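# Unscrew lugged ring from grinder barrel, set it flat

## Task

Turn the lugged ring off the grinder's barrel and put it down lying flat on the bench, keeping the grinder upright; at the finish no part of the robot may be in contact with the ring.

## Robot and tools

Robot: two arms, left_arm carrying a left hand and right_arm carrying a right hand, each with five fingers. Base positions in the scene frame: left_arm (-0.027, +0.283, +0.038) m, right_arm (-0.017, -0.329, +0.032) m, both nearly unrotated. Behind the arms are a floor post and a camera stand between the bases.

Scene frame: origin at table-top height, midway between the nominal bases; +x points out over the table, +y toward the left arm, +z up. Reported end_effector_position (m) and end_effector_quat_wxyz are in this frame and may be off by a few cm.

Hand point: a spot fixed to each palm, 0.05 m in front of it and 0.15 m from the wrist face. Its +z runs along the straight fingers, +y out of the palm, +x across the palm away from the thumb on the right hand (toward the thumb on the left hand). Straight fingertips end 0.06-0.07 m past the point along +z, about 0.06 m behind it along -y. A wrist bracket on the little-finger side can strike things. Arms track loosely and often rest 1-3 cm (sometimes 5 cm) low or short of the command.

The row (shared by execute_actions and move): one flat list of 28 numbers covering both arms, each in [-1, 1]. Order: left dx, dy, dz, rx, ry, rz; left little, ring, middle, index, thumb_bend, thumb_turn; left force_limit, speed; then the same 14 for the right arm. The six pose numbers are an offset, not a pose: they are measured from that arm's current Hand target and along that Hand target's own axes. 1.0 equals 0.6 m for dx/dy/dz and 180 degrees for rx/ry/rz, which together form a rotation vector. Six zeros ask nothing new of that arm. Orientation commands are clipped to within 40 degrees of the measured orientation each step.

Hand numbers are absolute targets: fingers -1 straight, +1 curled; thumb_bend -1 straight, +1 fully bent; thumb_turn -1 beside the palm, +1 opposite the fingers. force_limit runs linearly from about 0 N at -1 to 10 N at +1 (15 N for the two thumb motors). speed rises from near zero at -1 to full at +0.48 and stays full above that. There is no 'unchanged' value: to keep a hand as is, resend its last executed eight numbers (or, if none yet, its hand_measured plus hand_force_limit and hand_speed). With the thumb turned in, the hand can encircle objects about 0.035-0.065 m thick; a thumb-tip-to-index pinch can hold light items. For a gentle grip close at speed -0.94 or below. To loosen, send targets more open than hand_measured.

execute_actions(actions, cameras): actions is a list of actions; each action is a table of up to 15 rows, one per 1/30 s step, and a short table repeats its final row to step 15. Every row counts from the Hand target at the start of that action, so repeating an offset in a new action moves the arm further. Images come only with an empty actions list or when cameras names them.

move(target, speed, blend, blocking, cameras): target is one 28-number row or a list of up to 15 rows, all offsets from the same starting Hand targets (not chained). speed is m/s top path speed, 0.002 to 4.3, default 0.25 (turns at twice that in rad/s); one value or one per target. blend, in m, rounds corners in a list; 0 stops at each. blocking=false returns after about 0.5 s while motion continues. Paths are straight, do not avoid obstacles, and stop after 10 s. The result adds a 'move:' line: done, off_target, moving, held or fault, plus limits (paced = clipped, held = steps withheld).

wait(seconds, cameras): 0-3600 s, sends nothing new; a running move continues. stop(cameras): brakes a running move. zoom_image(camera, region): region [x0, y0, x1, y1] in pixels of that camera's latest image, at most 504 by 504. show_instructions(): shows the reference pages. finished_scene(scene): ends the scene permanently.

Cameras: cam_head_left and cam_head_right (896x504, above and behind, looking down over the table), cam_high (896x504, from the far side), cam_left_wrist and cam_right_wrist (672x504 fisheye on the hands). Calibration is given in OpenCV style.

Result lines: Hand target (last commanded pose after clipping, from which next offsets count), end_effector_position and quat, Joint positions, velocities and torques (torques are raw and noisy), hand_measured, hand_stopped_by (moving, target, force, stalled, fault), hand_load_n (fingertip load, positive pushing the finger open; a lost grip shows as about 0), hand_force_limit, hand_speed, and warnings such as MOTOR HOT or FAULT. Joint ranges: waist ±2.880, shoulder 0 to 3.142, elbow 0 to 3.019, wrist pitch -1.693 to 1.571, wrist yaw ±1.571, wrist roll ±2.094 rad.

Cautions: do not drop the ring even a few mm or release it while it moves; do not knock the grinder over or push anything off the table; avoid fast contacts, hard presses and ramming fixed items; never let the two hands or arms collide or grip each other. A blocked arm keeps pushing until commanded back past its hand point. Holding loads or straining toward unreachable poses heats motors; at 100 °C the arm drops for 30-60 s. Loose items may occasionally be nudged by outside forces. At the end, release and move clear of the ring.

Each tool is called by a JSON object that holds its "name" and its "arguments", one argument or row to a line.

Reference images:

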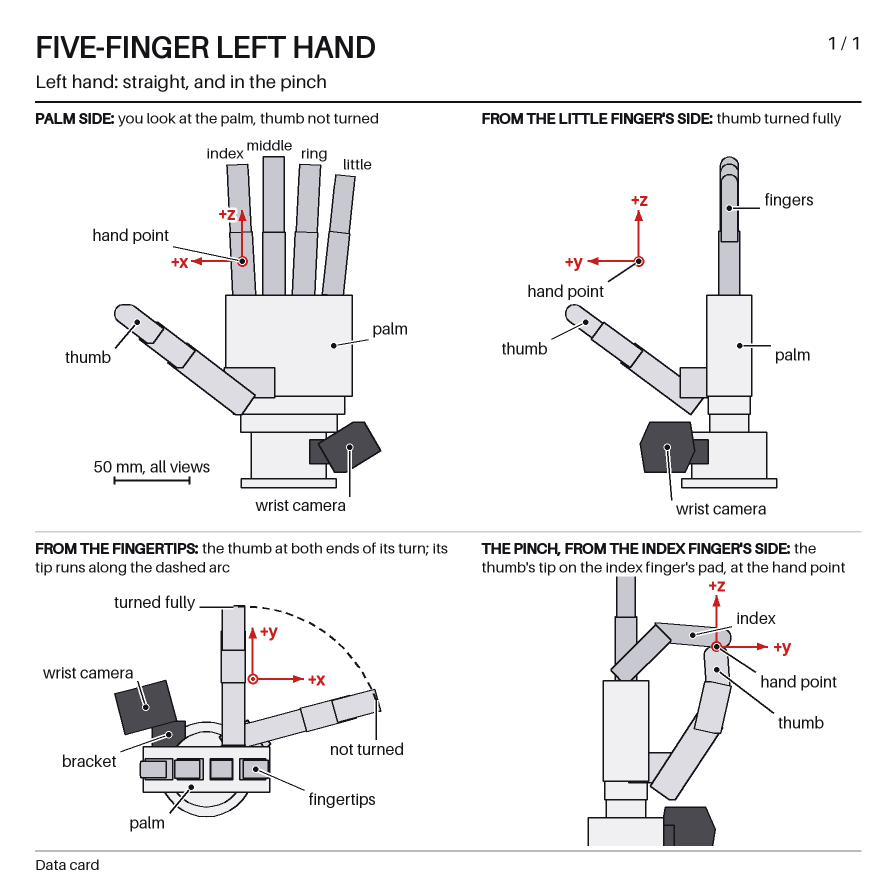

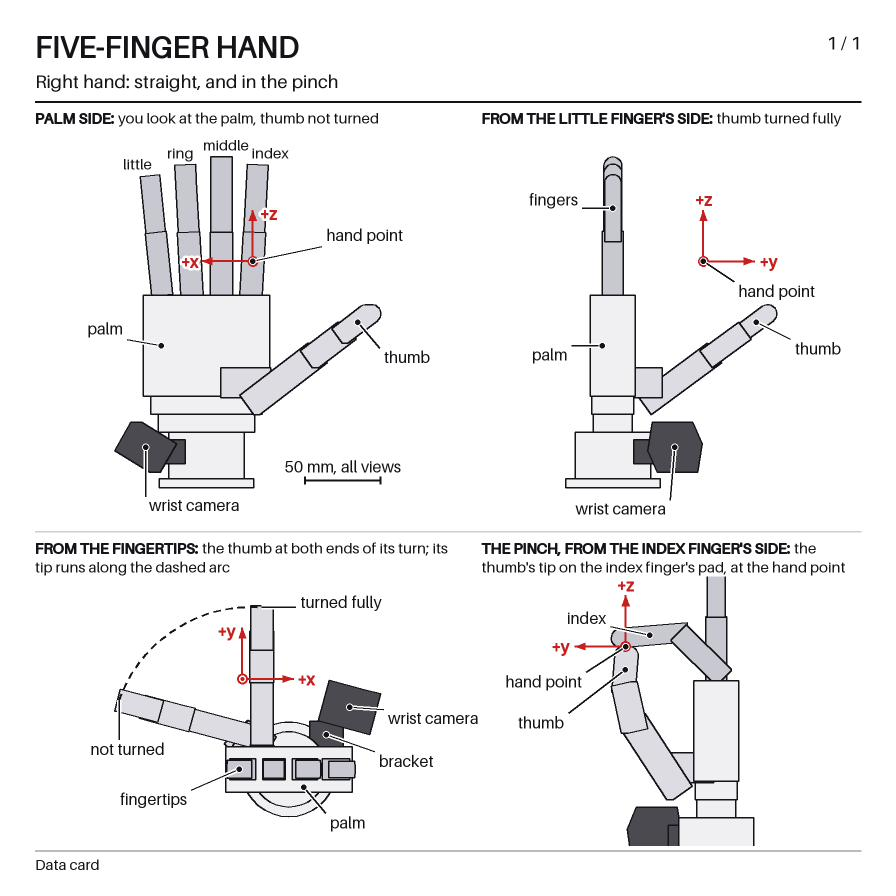

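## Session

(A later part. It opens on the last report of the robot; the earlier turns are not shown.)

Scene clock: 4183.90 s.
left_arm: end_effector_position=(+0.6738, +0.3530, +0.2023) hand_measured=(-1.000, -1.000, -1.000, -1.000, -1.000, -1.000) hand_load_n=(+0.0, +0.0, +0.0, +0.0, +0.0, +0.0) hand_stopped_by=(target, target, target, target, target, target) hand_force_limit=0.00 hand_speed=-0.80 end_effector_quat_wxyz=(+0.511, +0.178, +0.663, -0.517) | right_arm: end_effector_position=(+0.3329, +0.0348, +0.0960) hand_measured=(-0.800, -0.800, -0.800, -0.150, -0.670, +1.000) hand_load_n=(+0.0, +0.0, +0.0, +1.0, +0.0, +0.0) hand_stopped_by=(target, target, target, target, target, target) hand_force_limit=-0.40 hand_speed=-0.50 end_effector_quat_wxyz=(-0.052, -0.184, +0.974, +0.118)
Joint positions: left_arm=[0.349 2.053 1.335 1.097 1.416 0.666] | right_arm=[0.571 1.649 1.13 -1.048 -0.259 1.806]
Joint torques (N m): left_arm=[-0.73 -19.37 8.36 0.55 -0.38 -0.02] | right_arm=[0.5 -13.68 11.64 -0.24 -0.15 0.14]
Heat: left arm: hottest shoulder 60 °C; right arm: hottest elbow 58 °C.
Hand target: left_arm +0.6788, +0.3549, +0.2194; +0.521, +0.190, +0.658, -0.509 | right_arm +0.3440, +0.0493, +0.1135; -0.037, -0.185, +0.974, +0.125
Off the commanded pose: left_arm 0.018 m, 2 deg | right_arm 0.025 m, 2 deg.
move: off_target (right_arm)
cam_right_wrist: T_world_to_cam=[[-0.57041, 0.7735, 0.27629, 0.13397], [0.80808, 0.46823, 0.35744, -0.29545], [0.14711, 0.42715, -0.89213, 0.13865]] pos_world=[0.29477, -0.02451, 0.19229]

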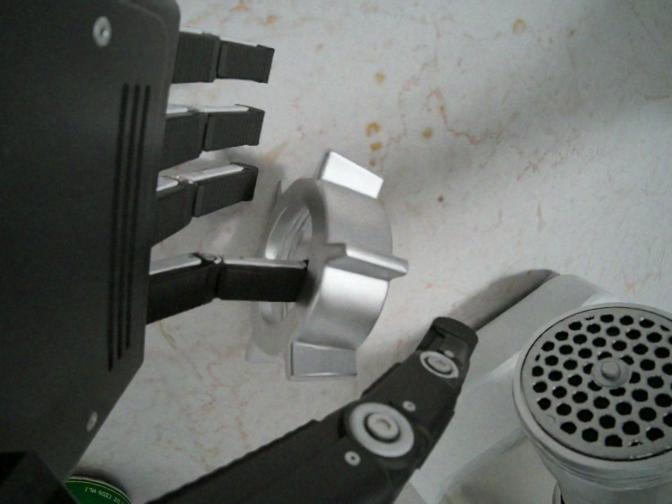

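{"name": "move", "arguments": {
  "target": [
    [0,0,0,0,0,0,-1,-1,-1,-1,-1,-1,0,-0.8,0,0,0,0,0,0,-0.8,-0.8,-0.8,-0.15,-0.12,1,-0.4,-0.7]
  ],
  "speed": 0.03,
  "cameras": ["cam_right_wrist"]
}}

{"name": "zoom_image", "arguments": {
  "camera": "cam_right_wrist",
  "region": [240, 100, 540, 400]
}}

Scene clock: 4202.73 s.
left_arm: end_effector_position=(+0.6738, +0.3530, +0.2023) hand_measured=(-1.000, -1.000, -1.000, -1.000, -1.000, -1.000) hand_load_n=(+0.0, +0.0, -0.5, +0.0, +0.0, +0.0) hand_stopped_by=(target, target, target, target, target, target) hand_force_limit=0.00 hand_speed=-0.80 end_effector_quat_wxyz=(+0.511, +0.178, +0.663, -0.517) | right_arm: end_effector_position=(+0.3330, +0.0347, +0.0960) hand_measured=(-0.800, -0.800, -0.800, -0.150, -0.120, +1.000) hand_load_n=(+0.0, +0.0, +0.0, +1.5, +0.0, +0.0) hand_stopped_by=(target, target, target, target, target, target) hand_force_limit=-0.40 hand_speed=-0.70 end_effector_quat_wxyz=(-0.051, -0.184, +0.974, +0.118)
Joint positions: left_arm=[0.349 2.053 1.335 1.097 1.416 0.666] | right_arm=[0.571 1.649 1.13 -1.048 -0.258 1.806]
Joint torques (N m): left_arm=[-0.73 -19.14 8.61 0.57 -0.41 0] | right_arm=[0.56 -13.63 11.64 -0.36 -0.16 0.14]
Heat: left arm: hottest shoulder 60 °C; right arm: hottest elbow 57 °C.
Hand target: left_arm +0.6788, +0.3549, +0.2194; +0.521, +0.190, +0.658, -0.509 | right_arm +0.3441, +0.0493, +0.1134; -0.037, -0.186, +0.974, +0.125
Off the commanded pose: left_arm 0.018 m, 2 deg | right_arm 0.025 m, 2 deg.
move: done
cam_right_wrist: T_world_to_cam=[[-0.57048, 0.77359, 0.2759, 0.13406], [0.80799, 0.46836, 0.35747, -0.29543], [0.14731, 0.42685, -0.89224, 0.1386]] pos_world=[0.29477, -0.02451, 0.19229]

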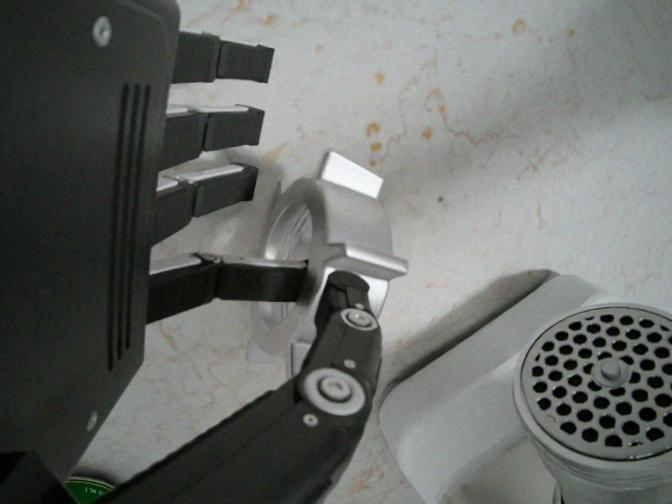

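Scaled by 1.680 from the camera's image (finer frame: 960x720).

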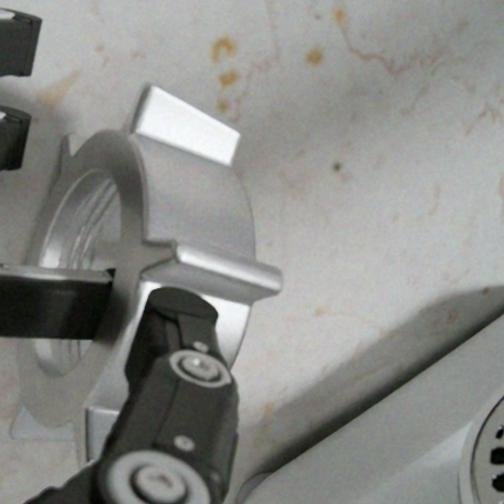

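{"name": "move", "arguments": {
  "target": [
    [0,0,0,0,0,0,-1,-1,-1,-1,-1,-1,0,-0.8,-0.0008,-0.0077,0.029,0,0,0,-0.8,-0.8,-0.8,-0.15,-0.12,1,-0.4,-0.7]
  ],
  "speed": 0.03,
  "cameras": ["cam_right_wrist"]
}}

Scene clock: 4211.23 s.
left_arm: end_effector_position=(+0.6738, +0.3530, +0.2023) hand_measured=(-1.000, -1.000, -1.000, -1.000, -1.000, -1.000) hand_load_n=(+0.0, +0.0, +0.0, -0.5, +0.0, +0.0) hand_stopped_by=(target, target, target, target, target, target) hand_force_limit=0.00 hand_speed=-0.80 end_effector_quat_wxyz=(+0.511, +0.178, +0.663, -0.517) | right_arm: end_effector_position=(+0.3364, +0.0371, +0.0902) hand_measured=(-0.800, -0.800, -0.800, -0.150, -0.120, +1.000) hand_load_n=(+0.0, +0.0, +0.0, +0.0, +0.0, +0.0) hand_stopped_by=(target, target, target, target, target, target) hand_force_limit=-0.40 hand_speed=-0.70 end_effector_quat_wxyz=(-0.048, -0.184, +0.974, +0.119)
Joint positions: left_arm=[0.349 2.053 1.335 1.097 1.416 0.666] | right_arm=[0.571 1.663 1.13 -1.027 -0.258 1.806]
Joint torques (N m): left_arm=[-1.32 -18.55 8.69 0.8 -0.41 0.01] | right_arm=[0.26 -13.04 9.72 0.57 -0.15 0.14]
Heat: left arm: hottest shoulder 60 °C; right arm: hottest elbow 57 °C.
Hand target: left_arm +0.6788, +0.3549, +0.2194; +0.521, +0.190, +0.658, -0.509 | right_arm +0.3440, +0.0493, +0.0953; -0.037, -0.186, +0.974, +0.125
Off the commanded pose: left_arm 0.018 m, 2 deg | right_arm 0.015 m, 1 deg.
move: off_target (right_arm)
cam_right_wrist: T_world_to_cam=[[-0.57206, 0.77248, 0.27571, 0.13629], [0.80594, 0.46697, 0.36387, -0.29713], [0.15233, 0.43036, -0.88971, 0.12986]] pos_world=[0.29765, -0.02242, 0.18607]

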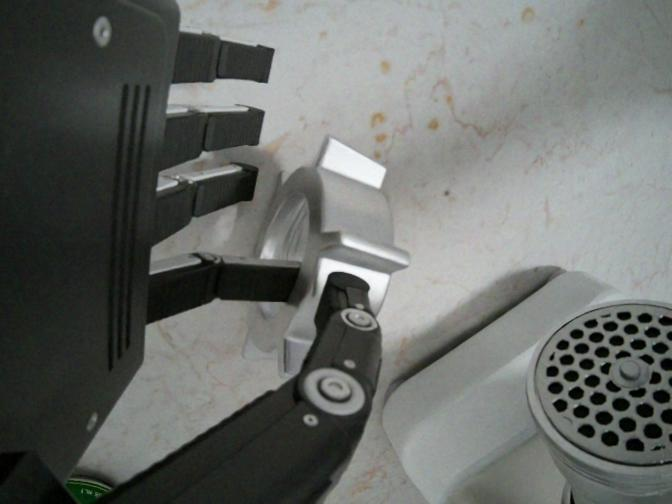

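{"name": "zoom_image", "arguments": {
  "camera": "cam_right_wrist",
  "region": [250, 180, 450, 380]
}}

{"name": "zoom_image", "arguments": {
  "camera": "cam_right_wrist",
  "region": [290, 230, 390, 330]
}}

Scaled by 2.520 from the camera's image (finer frame: 960x720).

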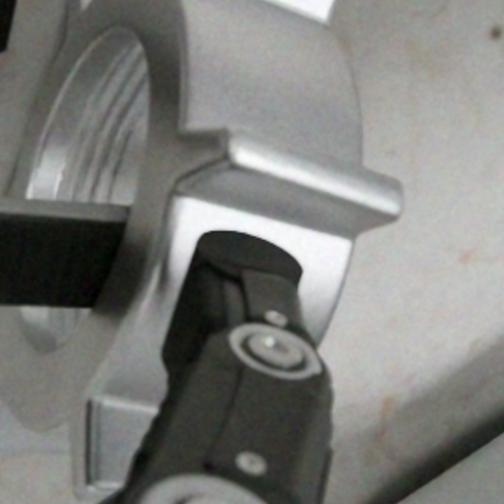

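Scaled by 5.040 from the camera's image (finer frame: 960x720).

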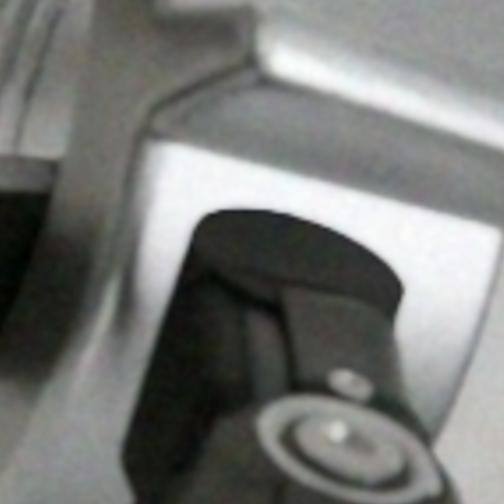

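{"name": "move", "arguments": {
  "target": [
    [0,0,0,0,0,0,-1,-1,-1,-1,-1,-1,0,-0.8,0,0,0,0,0,0,-0.8,-0.8,-0.8,-0.05,-0.12,1,-0.3,-0.85]
  ],
  "speed": 0.03,
  "cameras": ["cam_right_wrist"]
}}

{"name": "zoom_image", "arguments": {
  "camera": "cam_right_wrist",
  "region": [250, 180, 450, 380]
}}

Scene clock: 4222.67 s.
left_arm: end_effector_position=(+0.6738, +0.3530, +0.2023) hand_measured=(-1.000, -1.000, -1.000, -1.000, -1.000, -1.000) hand_load_n=(+0.0, +0.0, +0.0, +0.0, +0.0, +0.0) hand_stopped_by=(target, target, target, target, target, target) hand_force_limit=0.00 hand_speed=-0.80 end_effector_quat_wxyz=(+0.511, +0.178, +0.663, -0.517) | right_arm: end_effector_position=(+0.3362, +0.0372, +0.0886) hand_measured=(-0.800, -0.800, -0.800, -0.050, -0.120, +1.000) hand_load_n=(+0.0, +0.5, +0.0, +1.0, +0.0, +0.0) hand_stopped_by=(target, target, target, target, target, target) hand_force_limit=-0.30 hand_speed=-0.85 end_effector_quat_wxyz=(-0.050, -0.184, +0.974, +0.119)
Joint positions: left_arm=[0.349 2.053 1.335 1.097 1.416 0.666] | right_arm=[0.572 1.667 1.13 -1.027 -0.258 1.806]
Joint torques (N m): left_arm=[-1.44 -18.37 8.47 0.49 -0.39 -0.03] | right_arm=[0.38 -13.22 9.78 0.62 -0.14 0.13]
Heat: left arm: hottest shoulder 60 °C; right arm: hottest elbow 57 °C.
Hand target: left_arm +0.6788, +0.3549, +0.2194; +0.521, +0.190, +0.658, -0.509 | right_arm +0.3440, +0.0494, +0.0954; -0.037, -0.186, +0.974, +0.125
Off the commanded pose: left_arm 0.018 m, 2 deg | right_arm 0.016 m, 2 deg.
move: done
cam_right_wrist: T_world_to_cam=[[-0.57161, 0.77278, 0.27581, 0.1364], [0.80671, 0.46787, 0.36099, -0.29636], [0.14992, 0.42884, -0.89085, 0.12933]] pos_world=[0.29766, -0.02221, 0.18458]

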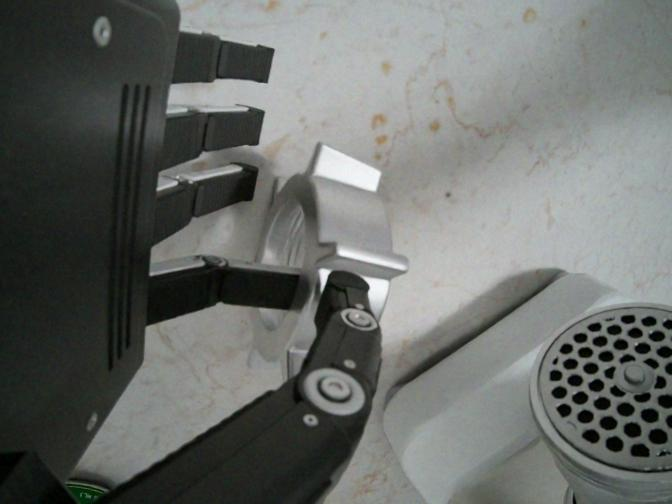

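Scaled by 2.520 from the camera's image (finer frame: 960x720).

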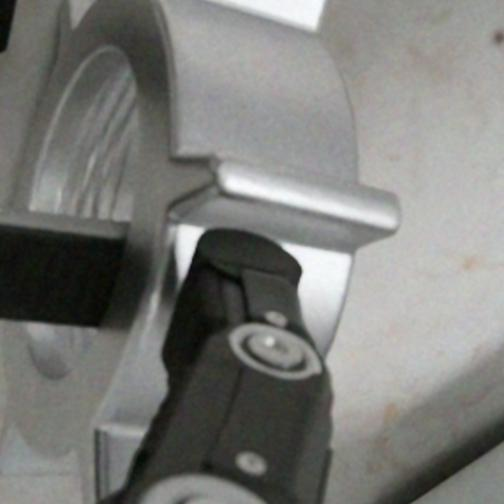

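{"name": "move", "arguments": {
  "target": [
    [0,0,0,0,0,0,-1,-1,-1,-1,-1,-1,0,-0.8,0,0,0,0,0,0,-0.8,-0.8,-0.8,0.1,-0.12,1,-0.3,-0.9]
  ],
  "speed": 0.03,
  "cameras": ["cam_right_wrist","cam_head_left"]
}}

{"name": "zoom_image", "arguments": {
  "camera": "cam_right_wrist",
  "region": [250, 180, 450, 380]
}}

{"name": "zoom_image", "arguments": {
  "camera": "cam_head_left",
  "region": [460, 240, 560, 340]
}}

Scene clock: 4230.23 s.
left_arm: end_effector_position=(+0.6738, +0.3530, +0.2023) hand_measured=(-1.000, -1.000, -1.000, -1.000, -1.000, -1.000) hand_load_n=(-0.5, +0.0, +0.0, +0.0, +0.0, +0.0) hand_stopped_by=(target, target, target, target, target, target) hand_force_limit=0.00 hand_speed=-0.80 end_effector_quat_wxyz=(+0.511, +0.178, +0.663, -0.517) | right_arm: end_effector_position=(+0.3362, +0.0368, +0.0868) hand_measured=(-0.800, -0.800, -0.800, +0.098, -0.120, +1.000) hand_load_n=(+0.0, +0.0, +0.0, +2.0, +0.0, +0.5) hand_stopped_by=(target, target, target, force, target, target) hand_force_limit=-0.30 hand_speed=-0.90 end_effector_quat_wxyz=(-0.051, -0.184, +0.975, +0.117)
Joint positions: left_arm=[0.349 2.053 1.335 1.097 1.416 0.666] | right_arm=[0.572 1.67 1.13 -1.027 -0.257 1.807]
Joint torques (N m): left_arm=[-1.55 -18.55 8.35 0.91 -0.39 0] | right_arm=[0.32 -13.86 9.68 0.62 -0.22 0.12]
Heat: left arm: hottest shoulder 60 °C; right arm: hottest elbow 57 °C.
Hand target: left_arm +0.6788, +0.3549, +0.2194; +0.521, +0.190, +0.658, -0.509 | right_arm +0.3440, +0.0495, +0.0955; -0.037, -0.186, +0.974, +0.125
Off the commanded pose: left_arm 0.018 m, 2 deg | right_arm 0.017 m, 2 deg.
move: done
cam_right_wrist: T_world_to_cam=[[-0.57049, 0.77412, 0.27437, 0.13696], [0.80779, 0.4685, 0.35776, -0.29566], [0.14841, 0.42573, -0.8926, 0.12871]] pos_world=[0.29786, -0.0223, 0.18309]
Images, in order (width x height): cam_head_left 896x504, cam_right_wrist 672x504.

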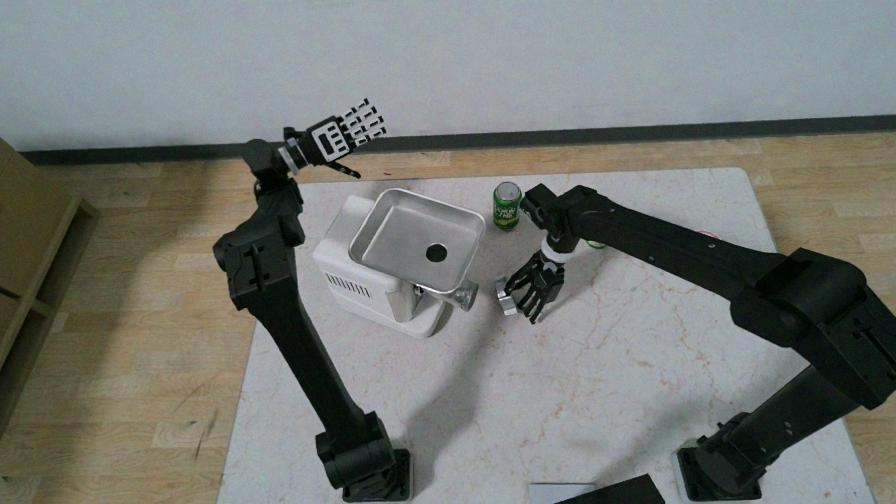

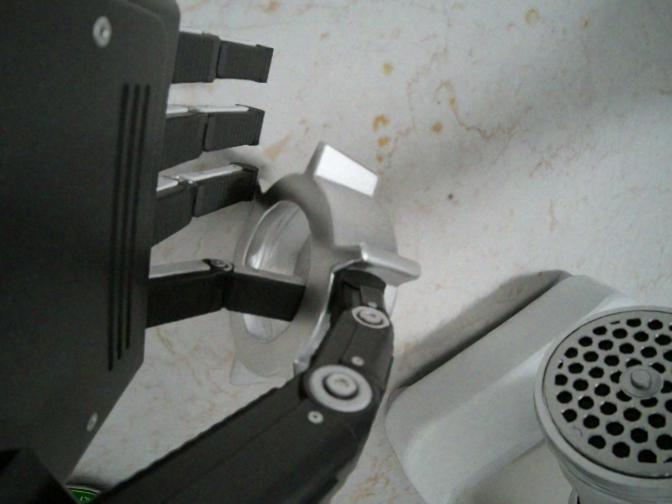

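Scaled by 2.520 from the camera's image (finer frame: 960x720).

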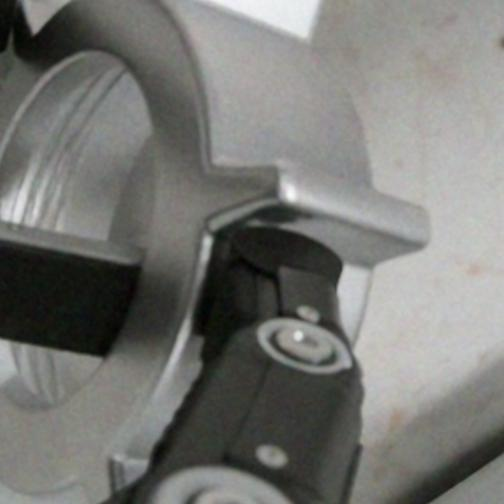

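Scaled by 5.040 from the camera's image (finer frame: 1280x720).

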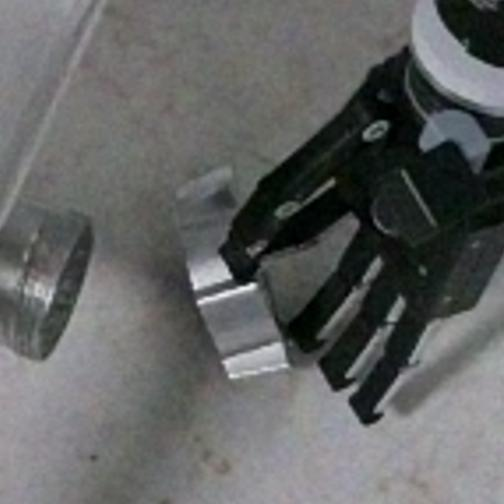

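{"name": "move", "arguments": {
  "target": [
    [0,0,0,0,0,0,-1,-1,-1,-1,-1,-1,0,-0.8,0.0015,0.015,-0.0564,0,0,0,-0.8,-0.8,-0.8,0.1,-0.12,1,-0.3,-0.9]
  ],
  "speed": 0.03,
  "cameras": ["cam_right_wrist","cam_head_left"]
}}

{"name": "zoom_image", "arguments": {
  "camera": "cam_right_wrist",
  "region": [220, 130, 470, 380]
}}

{"name": "zoom_image", "arguments": {
  "camera": "cam_head_left",
  "region": [460, 240, 560, 340]
}}

Scene clock: 4254.10 s.
left_arm: end_effector_position=(+0.6738, +0.3530, +0.2023) hand_measured=(-1.000, -1.000, -1.000, -1.000, -1.000, -1.000) hand_load_n=(+0.0, +0.0, +0.0, +0.0, +0.0, +0.0) hand_stopped_by=(target, target, target, target, target, target) hand_force_limit=0.00 hand_speed=-0.80 end_effector_quat_wxyz=(+0.511, +0.178, +0.663, -0.517) | right_arm: end_effector_position=(+0.3314, +0.0335, +0.1000) hand_measured=(-0.800, -0.800, -0.800, +0.098, -0.120, +1.000) hand_load_n=(+0.0, +0.0, +0.0, +2.5, +0.0, +0.0) hand_stopped_by=(target, target, target, force, target, target) hand_force_limit=-0.30 hand_speed=-0.90 end_effector_quat_wxyz=(-0.064, -0.182, +0.975, +0.112)
Joint positions: left_arm=[0.349 2.053 1.335 1.097 1.416 0.666] | right_arm=[0.572 1.654 1.151 -1.093 -0.257 1.807]
Joint torques (N m): left_arm=[-1.44 -18.96 8.58 0.75 -0.42 -0.03] | right_arm=[0.56 -15.85 11.74 -0.36 -0.23 0.12]
Heat: left arm: hottest shoulder 60 °C; right arm: hottest elbow 56 °C.
Hand target: left_arm +0.6788, +0.3549, +0.2194; +0.521, +0.190, +0.658, -0.509 | right_arm +0.3438, +0.0494, +0.1302; -0.037, -0.186, +0.974, +0.125
Off the commanded pose: left_arm 0.018 m, 2 deg | right_arm 0.037 m, 3 deg.
move: off_target (right_arm)
cam_right_wrist: T_world_to_cam=[[-0.56416, 0.7785, 0.27507, 0.13087], [0.81571, 0.47395, 0.33164, -0.29518], [0.12782, 0.41147, -0.90241, 0.15086]] pos_world=[0.29533, -0.02406, 0.19804]
Images, in order (width x height): cam_head_left 896x504, cam_right_wrist 672x504.

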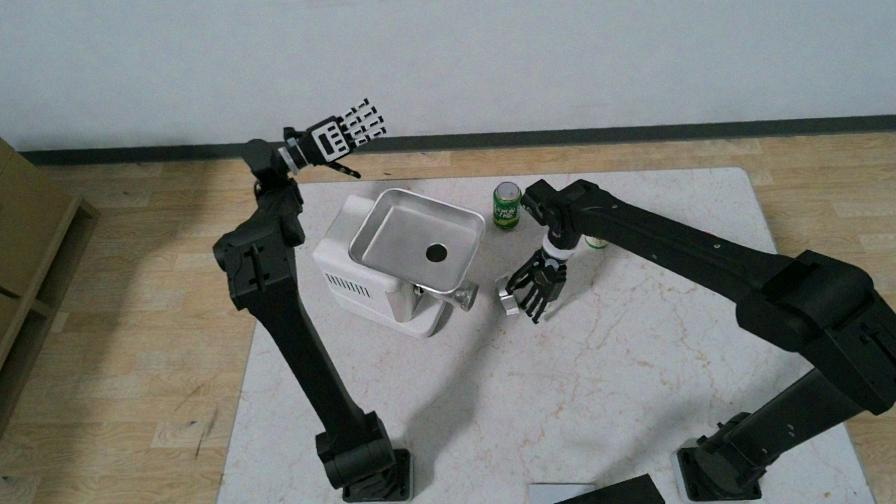

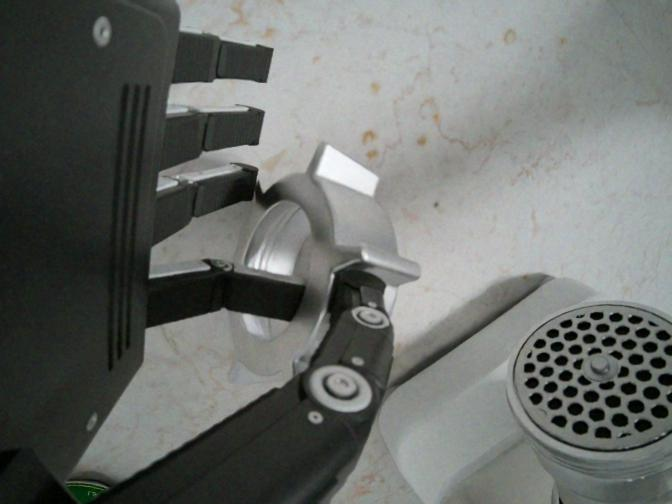

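Scaled by 2.016 from the camera's image (finer frame: 960x720).

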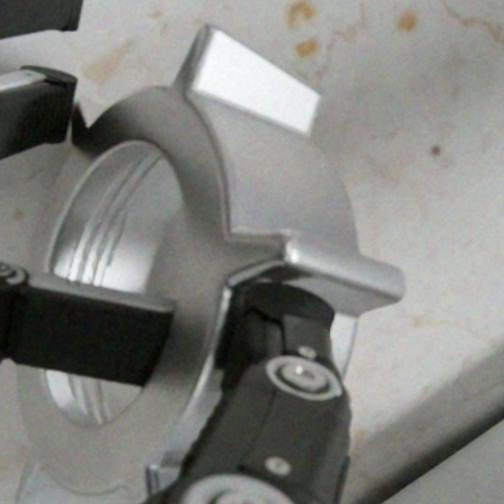

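Scaled by 5.040 from the camera's image (finer frame: 1280x720).

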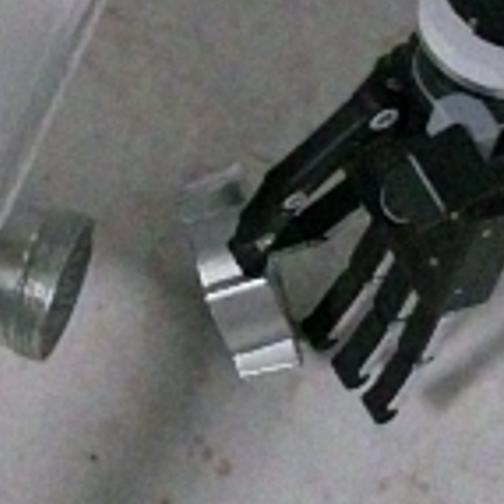

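{"name": "move", "arguments": {
  "target": [
    [0,0,0,0,0,0,-1,-1,-1,-1,-1,-1,0,-0.8,0.0013,0.0129,-0.0483,0,0,0,-0.8,-0.8,-0.8,0.1,-0.12,1,-0.3,-0.9],
    [0,0,0,0,0,0,-1,-1,-1,-1,-1,-1,0,-0.8,0.059,-0.1865,-0.1173,0,0,0,-0.8,-0.8,-0.8,0.1,-0.12,1,-0.3,-0.9]
  ],
  "speed": 0.05,
  "blend": 0.01,
  "cameras": ["cam_right_wrist","cam_head_left","cam_high"]
}}

{"name": "zoom_image", "arguments": {
  "camera": "cam_right_wrist",
  "region": [220, 130, 470, 380]
}}

Scene clock: 4268.73 s.
left_arm: end_effector_position=(+0.6738, +0.3530, +0.2023) hand_measured=(-1.000, -1.000, -1.000, -1.000, -1.000, -1.000) hand_load_n=(+0.0, +0.0, +0.0, +0.0, +0.0, +0.0) hand_stopped_by=(target, target, target, target, target, target) hand_force_limit=0.00 hand_speed=-0.80 end_effector_quat_wxyz=(+0.511, +0.178, +0.663, -0.517) | right_arm: end_effector_position=(+0.3574, -0.0775, +0.1562) hand_measured=(-0.800, -0.800, -0.800, +0.098, -0.120, +1.000) hand_load_n=(+0.0, +0.0, +0.0, +2.5, +0.0, +0.0) hand_stopped_by=(target, target, target, force, target, target) hand_force_limit=-0.30 hand_speed=-0.90 end_effector_quat_wxyz=(-0.050, -0.181, +0.975, +0.121)
Joint positions: left_arm=[0.349 2.053 1.335 1.097 1.416 0.666] | right_arm=[0.315 1.514 1.139 -1.254 -0.255 1.549]
Joint torques (N m): left_arm=[-0.15 -19.19 8.57 0.75 -0.45 -0.06] | right_arm=[-1.49 -14.1 8.81 -0.43 -0.22 -0.16]
Heat: left arm: hottest shoulder 60 °C; right arm: hottest elbow 58 °C.
Hand target: left_arm +0.6788, +0.3549, +0.2194; +0.521, +0.190, +0.658, -0.509 | right_arm +0.3590, -0.0807, +0.1705; -0.037, -0.185, +0.974, +0.125
Off the commanded pose: left_arm 0.018 m, 2 deg | right_arm 0.015 m, 2 deg.
move: off_target (right_arm)
cam_right_wrist: T_world_to_cam=[[-0.56533, 0.77626, 0.27895, 0.21605], [0.81071, 0.4605, 0.36152, -0.28633], [0.15218, 0.43053, -0.88966, 0.23473]] pos_world=[0.31855, -0.13692, 0.25207]
Images, in order (width x height): cam_head_left 896x504, cam_high 896x504, cam_right_wrist 672x504.

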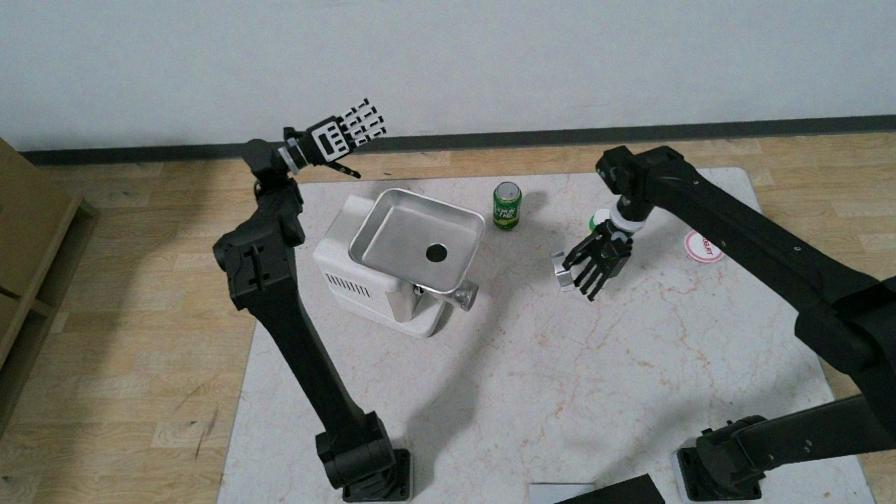

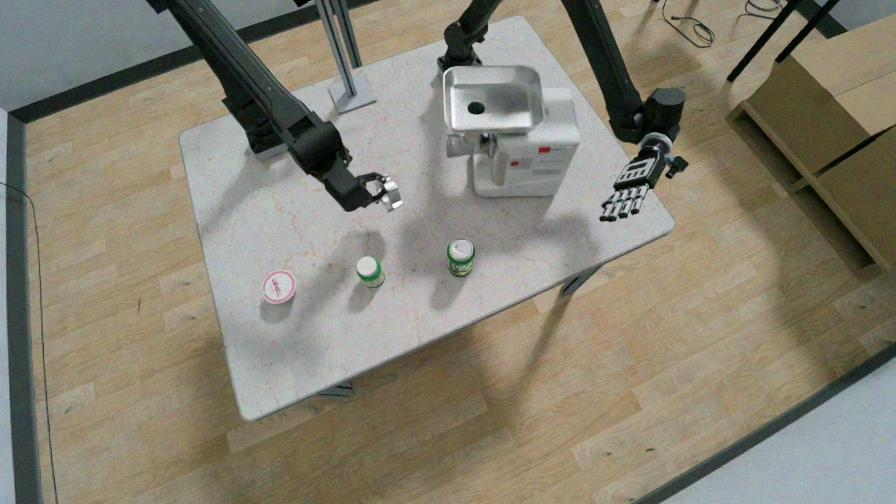

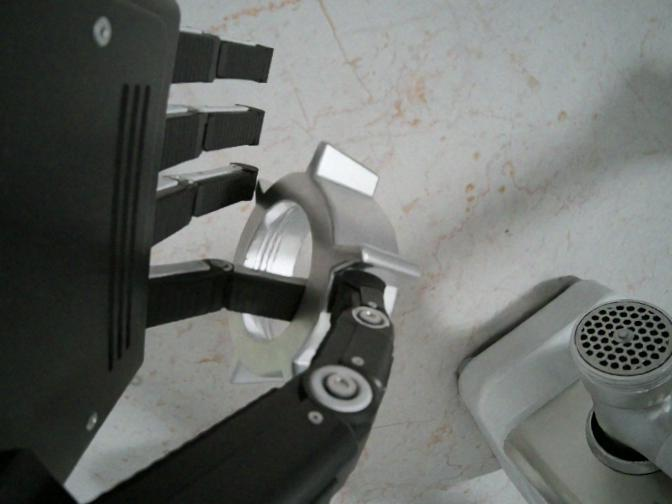

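Scaled by 2.016 from the camera's image (finer frame: 960x720).

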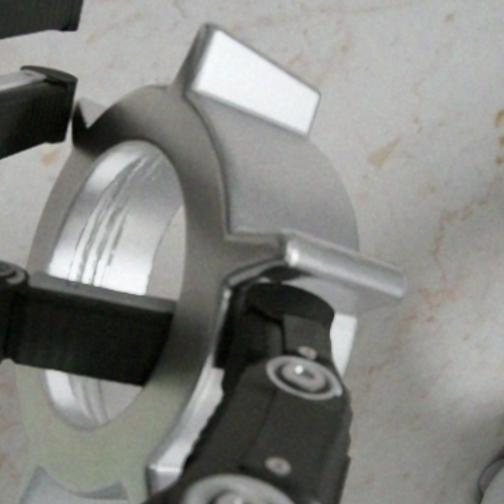

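{"name": "move", "arguments": {
  "target": [
    [0,0,0,0,0,0,-1,-1,-1,-1,-1,-1,0,-0.8,0.0425,-0.0045,-0.0518,0.0141,0.1416,-0.5316,-0.8,-0.8,-0.8,0.1,-0.12,1,-0.3,-0.9]
  ],
  "speed": 0.1,
  "cameras": ["cam_right_wrist","cam_head_left","cam_high"]
}}

{"name": "zoom_image", "arguments": {
  "camera": "cam_right_wrist",
  "region": [220, 130, 470, 380]
}}

Scene clock: 4350.60 s.
left_arm: end_effector_position=(+0.6738, +0.3530, +0.2023) hand_measured=(-1.000, -1.000, -1.000, -1.000, -1.000, -1.000) hand_load_n=(+0.0, -0.5, +0.0, +0.0, +0.0, +0.0) hand_stopped_by=(target, target, target, target, target, target) hand_force_limit=0.00 hand_speed=-0.80 end_effector_quat_wxyz=(+0.511, +0.178, +0.663, -0.517) | right_arm: end_effector_position=(+0.3320, -0.1076, +0.1880) hand_measured=(-0.800, -0.800, -0.800, +0.098, -0.120, +1.000) hand_load_n=(+0.5, +0.0, +0.0, +2.5, +0.0, +0.0) hand_stopped_by=(target, target, target, force, target, target) hand_force_limit=-0.30 hand_speed=-0.90 end_effector_quat_wxyz=(+0.129, +0.853, -0.502, -0.059)
Joint positions: left_arm=[0.349 2.053 1.335 1.097 1.416 0.666] | right_arm=[0.469 1.8 1.572 -1.628 0.029 0.003]
Joint torques (N m): left_arm=[-0.85 -19.25 8.5 0.59 -0.45 0.03] | right_arm=[0.38 -15.68 12.11 -1.2 0.16 -0.15]
Heat: left arm: hottest shoulder 60 °C; right arm: hottest elbow 59 °C.
Hand target: left_arm +0.6788, +0.3549, +0.2194; +0.521, +0.190, +0.658, -0.509 | right_arm +0.3398, -0.0996, +0.2005; +0.119, +0.861, -0.491, -0.053
Off the commanded pose: left_arm 0.018 m, 2 deg | right_arm 0.017 m, 2 deg.
move: off_target (right_arm)
cam_right_wrist: T_world_to_cam=[[-0.68148, -0.66816, 0.29857, 0.09567], [-0.55344, 0.73746, 0.38711, 0.21445], [-0.47883, 0.09857, -0.87235, 0.45036]] pos_world=[0.39953, -0.13861, 0.2813]
Images, in order (width x height): cam_head_left 896x504, cam_high 896x504, cam_right_wrist 672x504.

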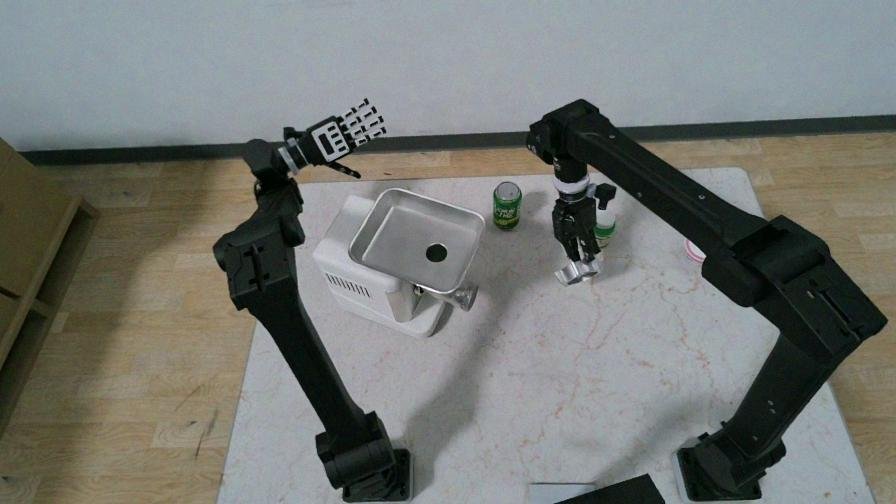

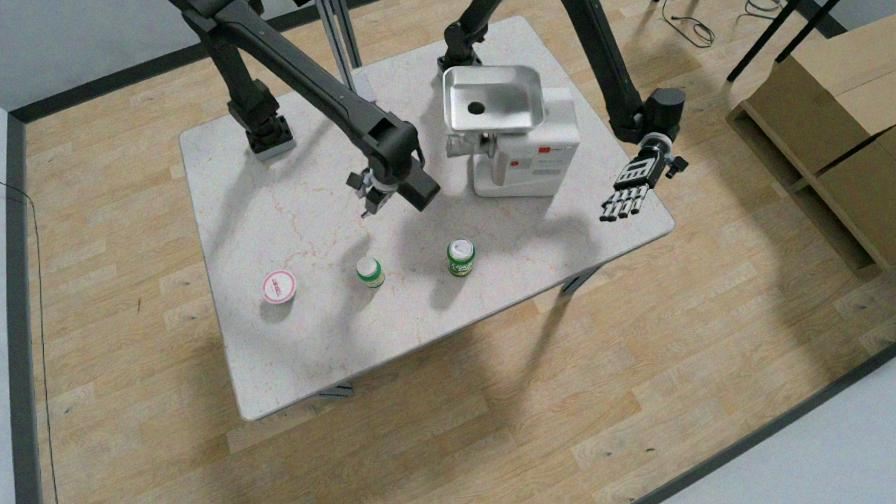

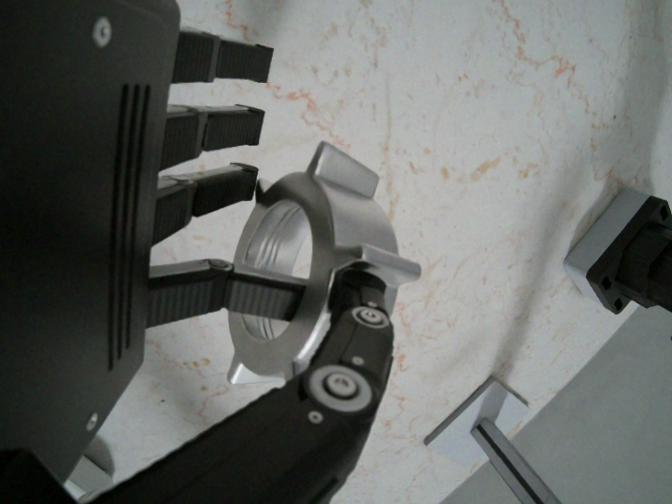

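Scaled by 2.016 from the camera's image (finer frame: 960x720).

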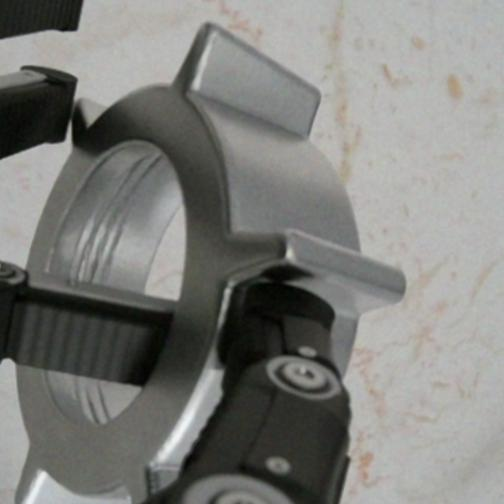

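{"name": "move", "arguments": {
  "target": [
    [0,0,0,0,0,0,-1,-1,-1,-1,-1,-1,0,-0.8,0,0,0,0.421,0,0,-0.8,-0.8,-0.8,0.1,-0.12,1,-0.3,-0.9]
  ],
  "speed": 0.1,
  "cameras": ["cam_right_wrist","cam_head_left","cam_high"]
}}

{"name": "zoom_image", "arguments": {
  "camera": "cam_right_wrist",
  "region": [220, 130, 470, 380]
}}

Scene clock: 4367.87 s.
left_arm: end_effector_position=(+0.6738, +0.3530, +0.2023) hand_measured=(-1.000, -1.000, -1.000, -1.000, -1.000, -1.000) hand_load_n=(+0.0, +0.0, +0.0, -0.5, +0.0, +0.0) hand_stopped_by=(target, target, target, target, target, target) hand_force_limit=0.00 hand_speed=-0.80 end_effector_quat_wxyz=(+0.511, +0.178, +0.663, -0.517) | right_arm: end_effector_position=(+0.3290, -0.1006, +0.1807) hand_measured=(-0.800, -0.800, -0.800, +0.096, -0.120, +1.000) hand_load_n=(+0.0, +0.0, +0.0, +5.5, +1.5, +0.0) hand_stopped_by=(target, target, target, force, target, target) hand_force_limit=-0.30 hand_speed=-0.90 end_effector_quat_wxyz=(-0.414, +0.766, -0.429, +0.242)
Joint positions: left_arm=[0.349 2.053 1.335 1.097 1.416 0.666] | right_arm=[0.469 0.973 0.608 -0.205 -0.021 -0.033]
Joint torques (N m): left_arm=[-1.08 -19.72 8.38 0.58 -0.39 -0.03] | right_arm=[-1.55 -7.47 10.77 2.7 0 -0.09]
Heat: left arm: hottest shoulder 60 °C; right arm: hottest elbow 58 °C.
Hand target: left_arm +0.6788, +0.3549, +0.2194; +0.521, +0.190, +0.658, -0.509 | right_arm +0.3399, -0.0996, +0.2007; -0.435, +0.753, -0.420, +0.260
Off the commanded pose: left_arm 0.018 m, 2 deg | right_arm 0.023 m, 4 deg.
move: off_target (right_arm)
cam_right_wrist: T_world_to_cam=[[-0.32306, -0.51023, -0.79706, 0.19648], [-0.83432, 0.55108, -0.01461, 0.35668], [0.4467, 0.66028, -0.60373, 0.14534]] pos_world=[0.29614, -0.19228, 0.24957]
Images, in order (width x height): cam_head_left 896x504, cam_high 896x504, cam_right_wrist 672x504.

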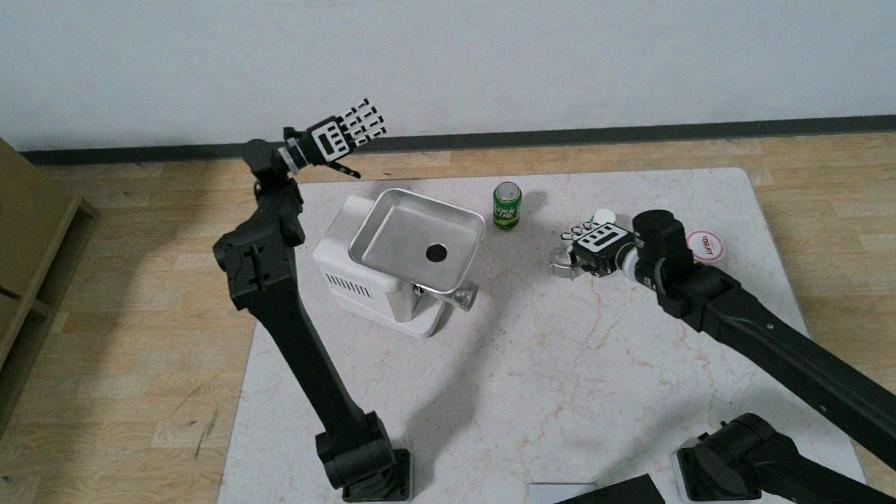

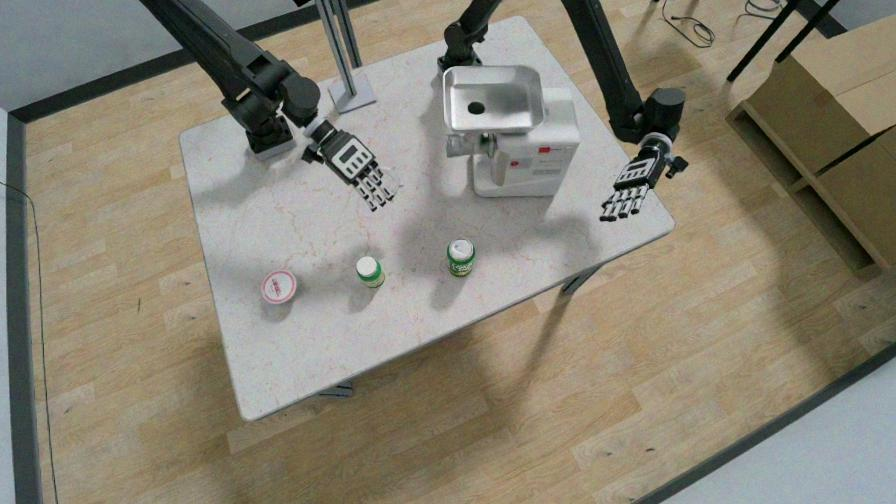

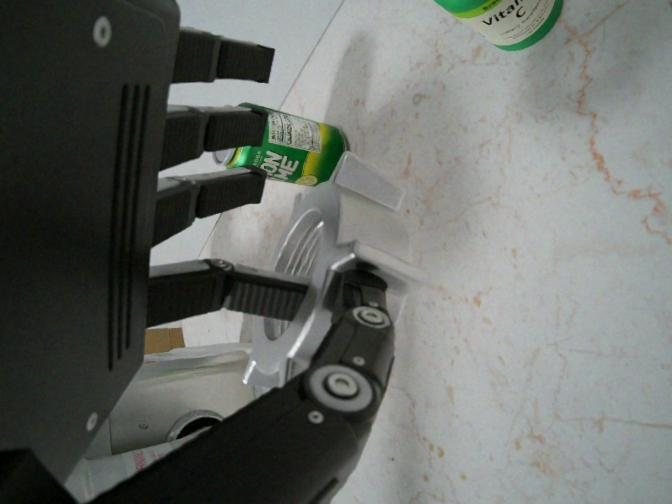

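Scaled by 2.016 from the camera's image (finer frame: 960x720).

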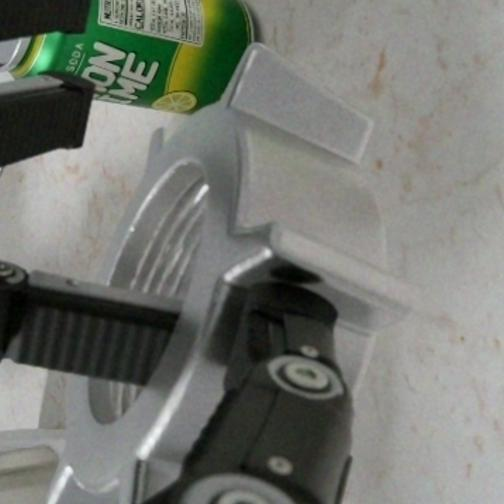

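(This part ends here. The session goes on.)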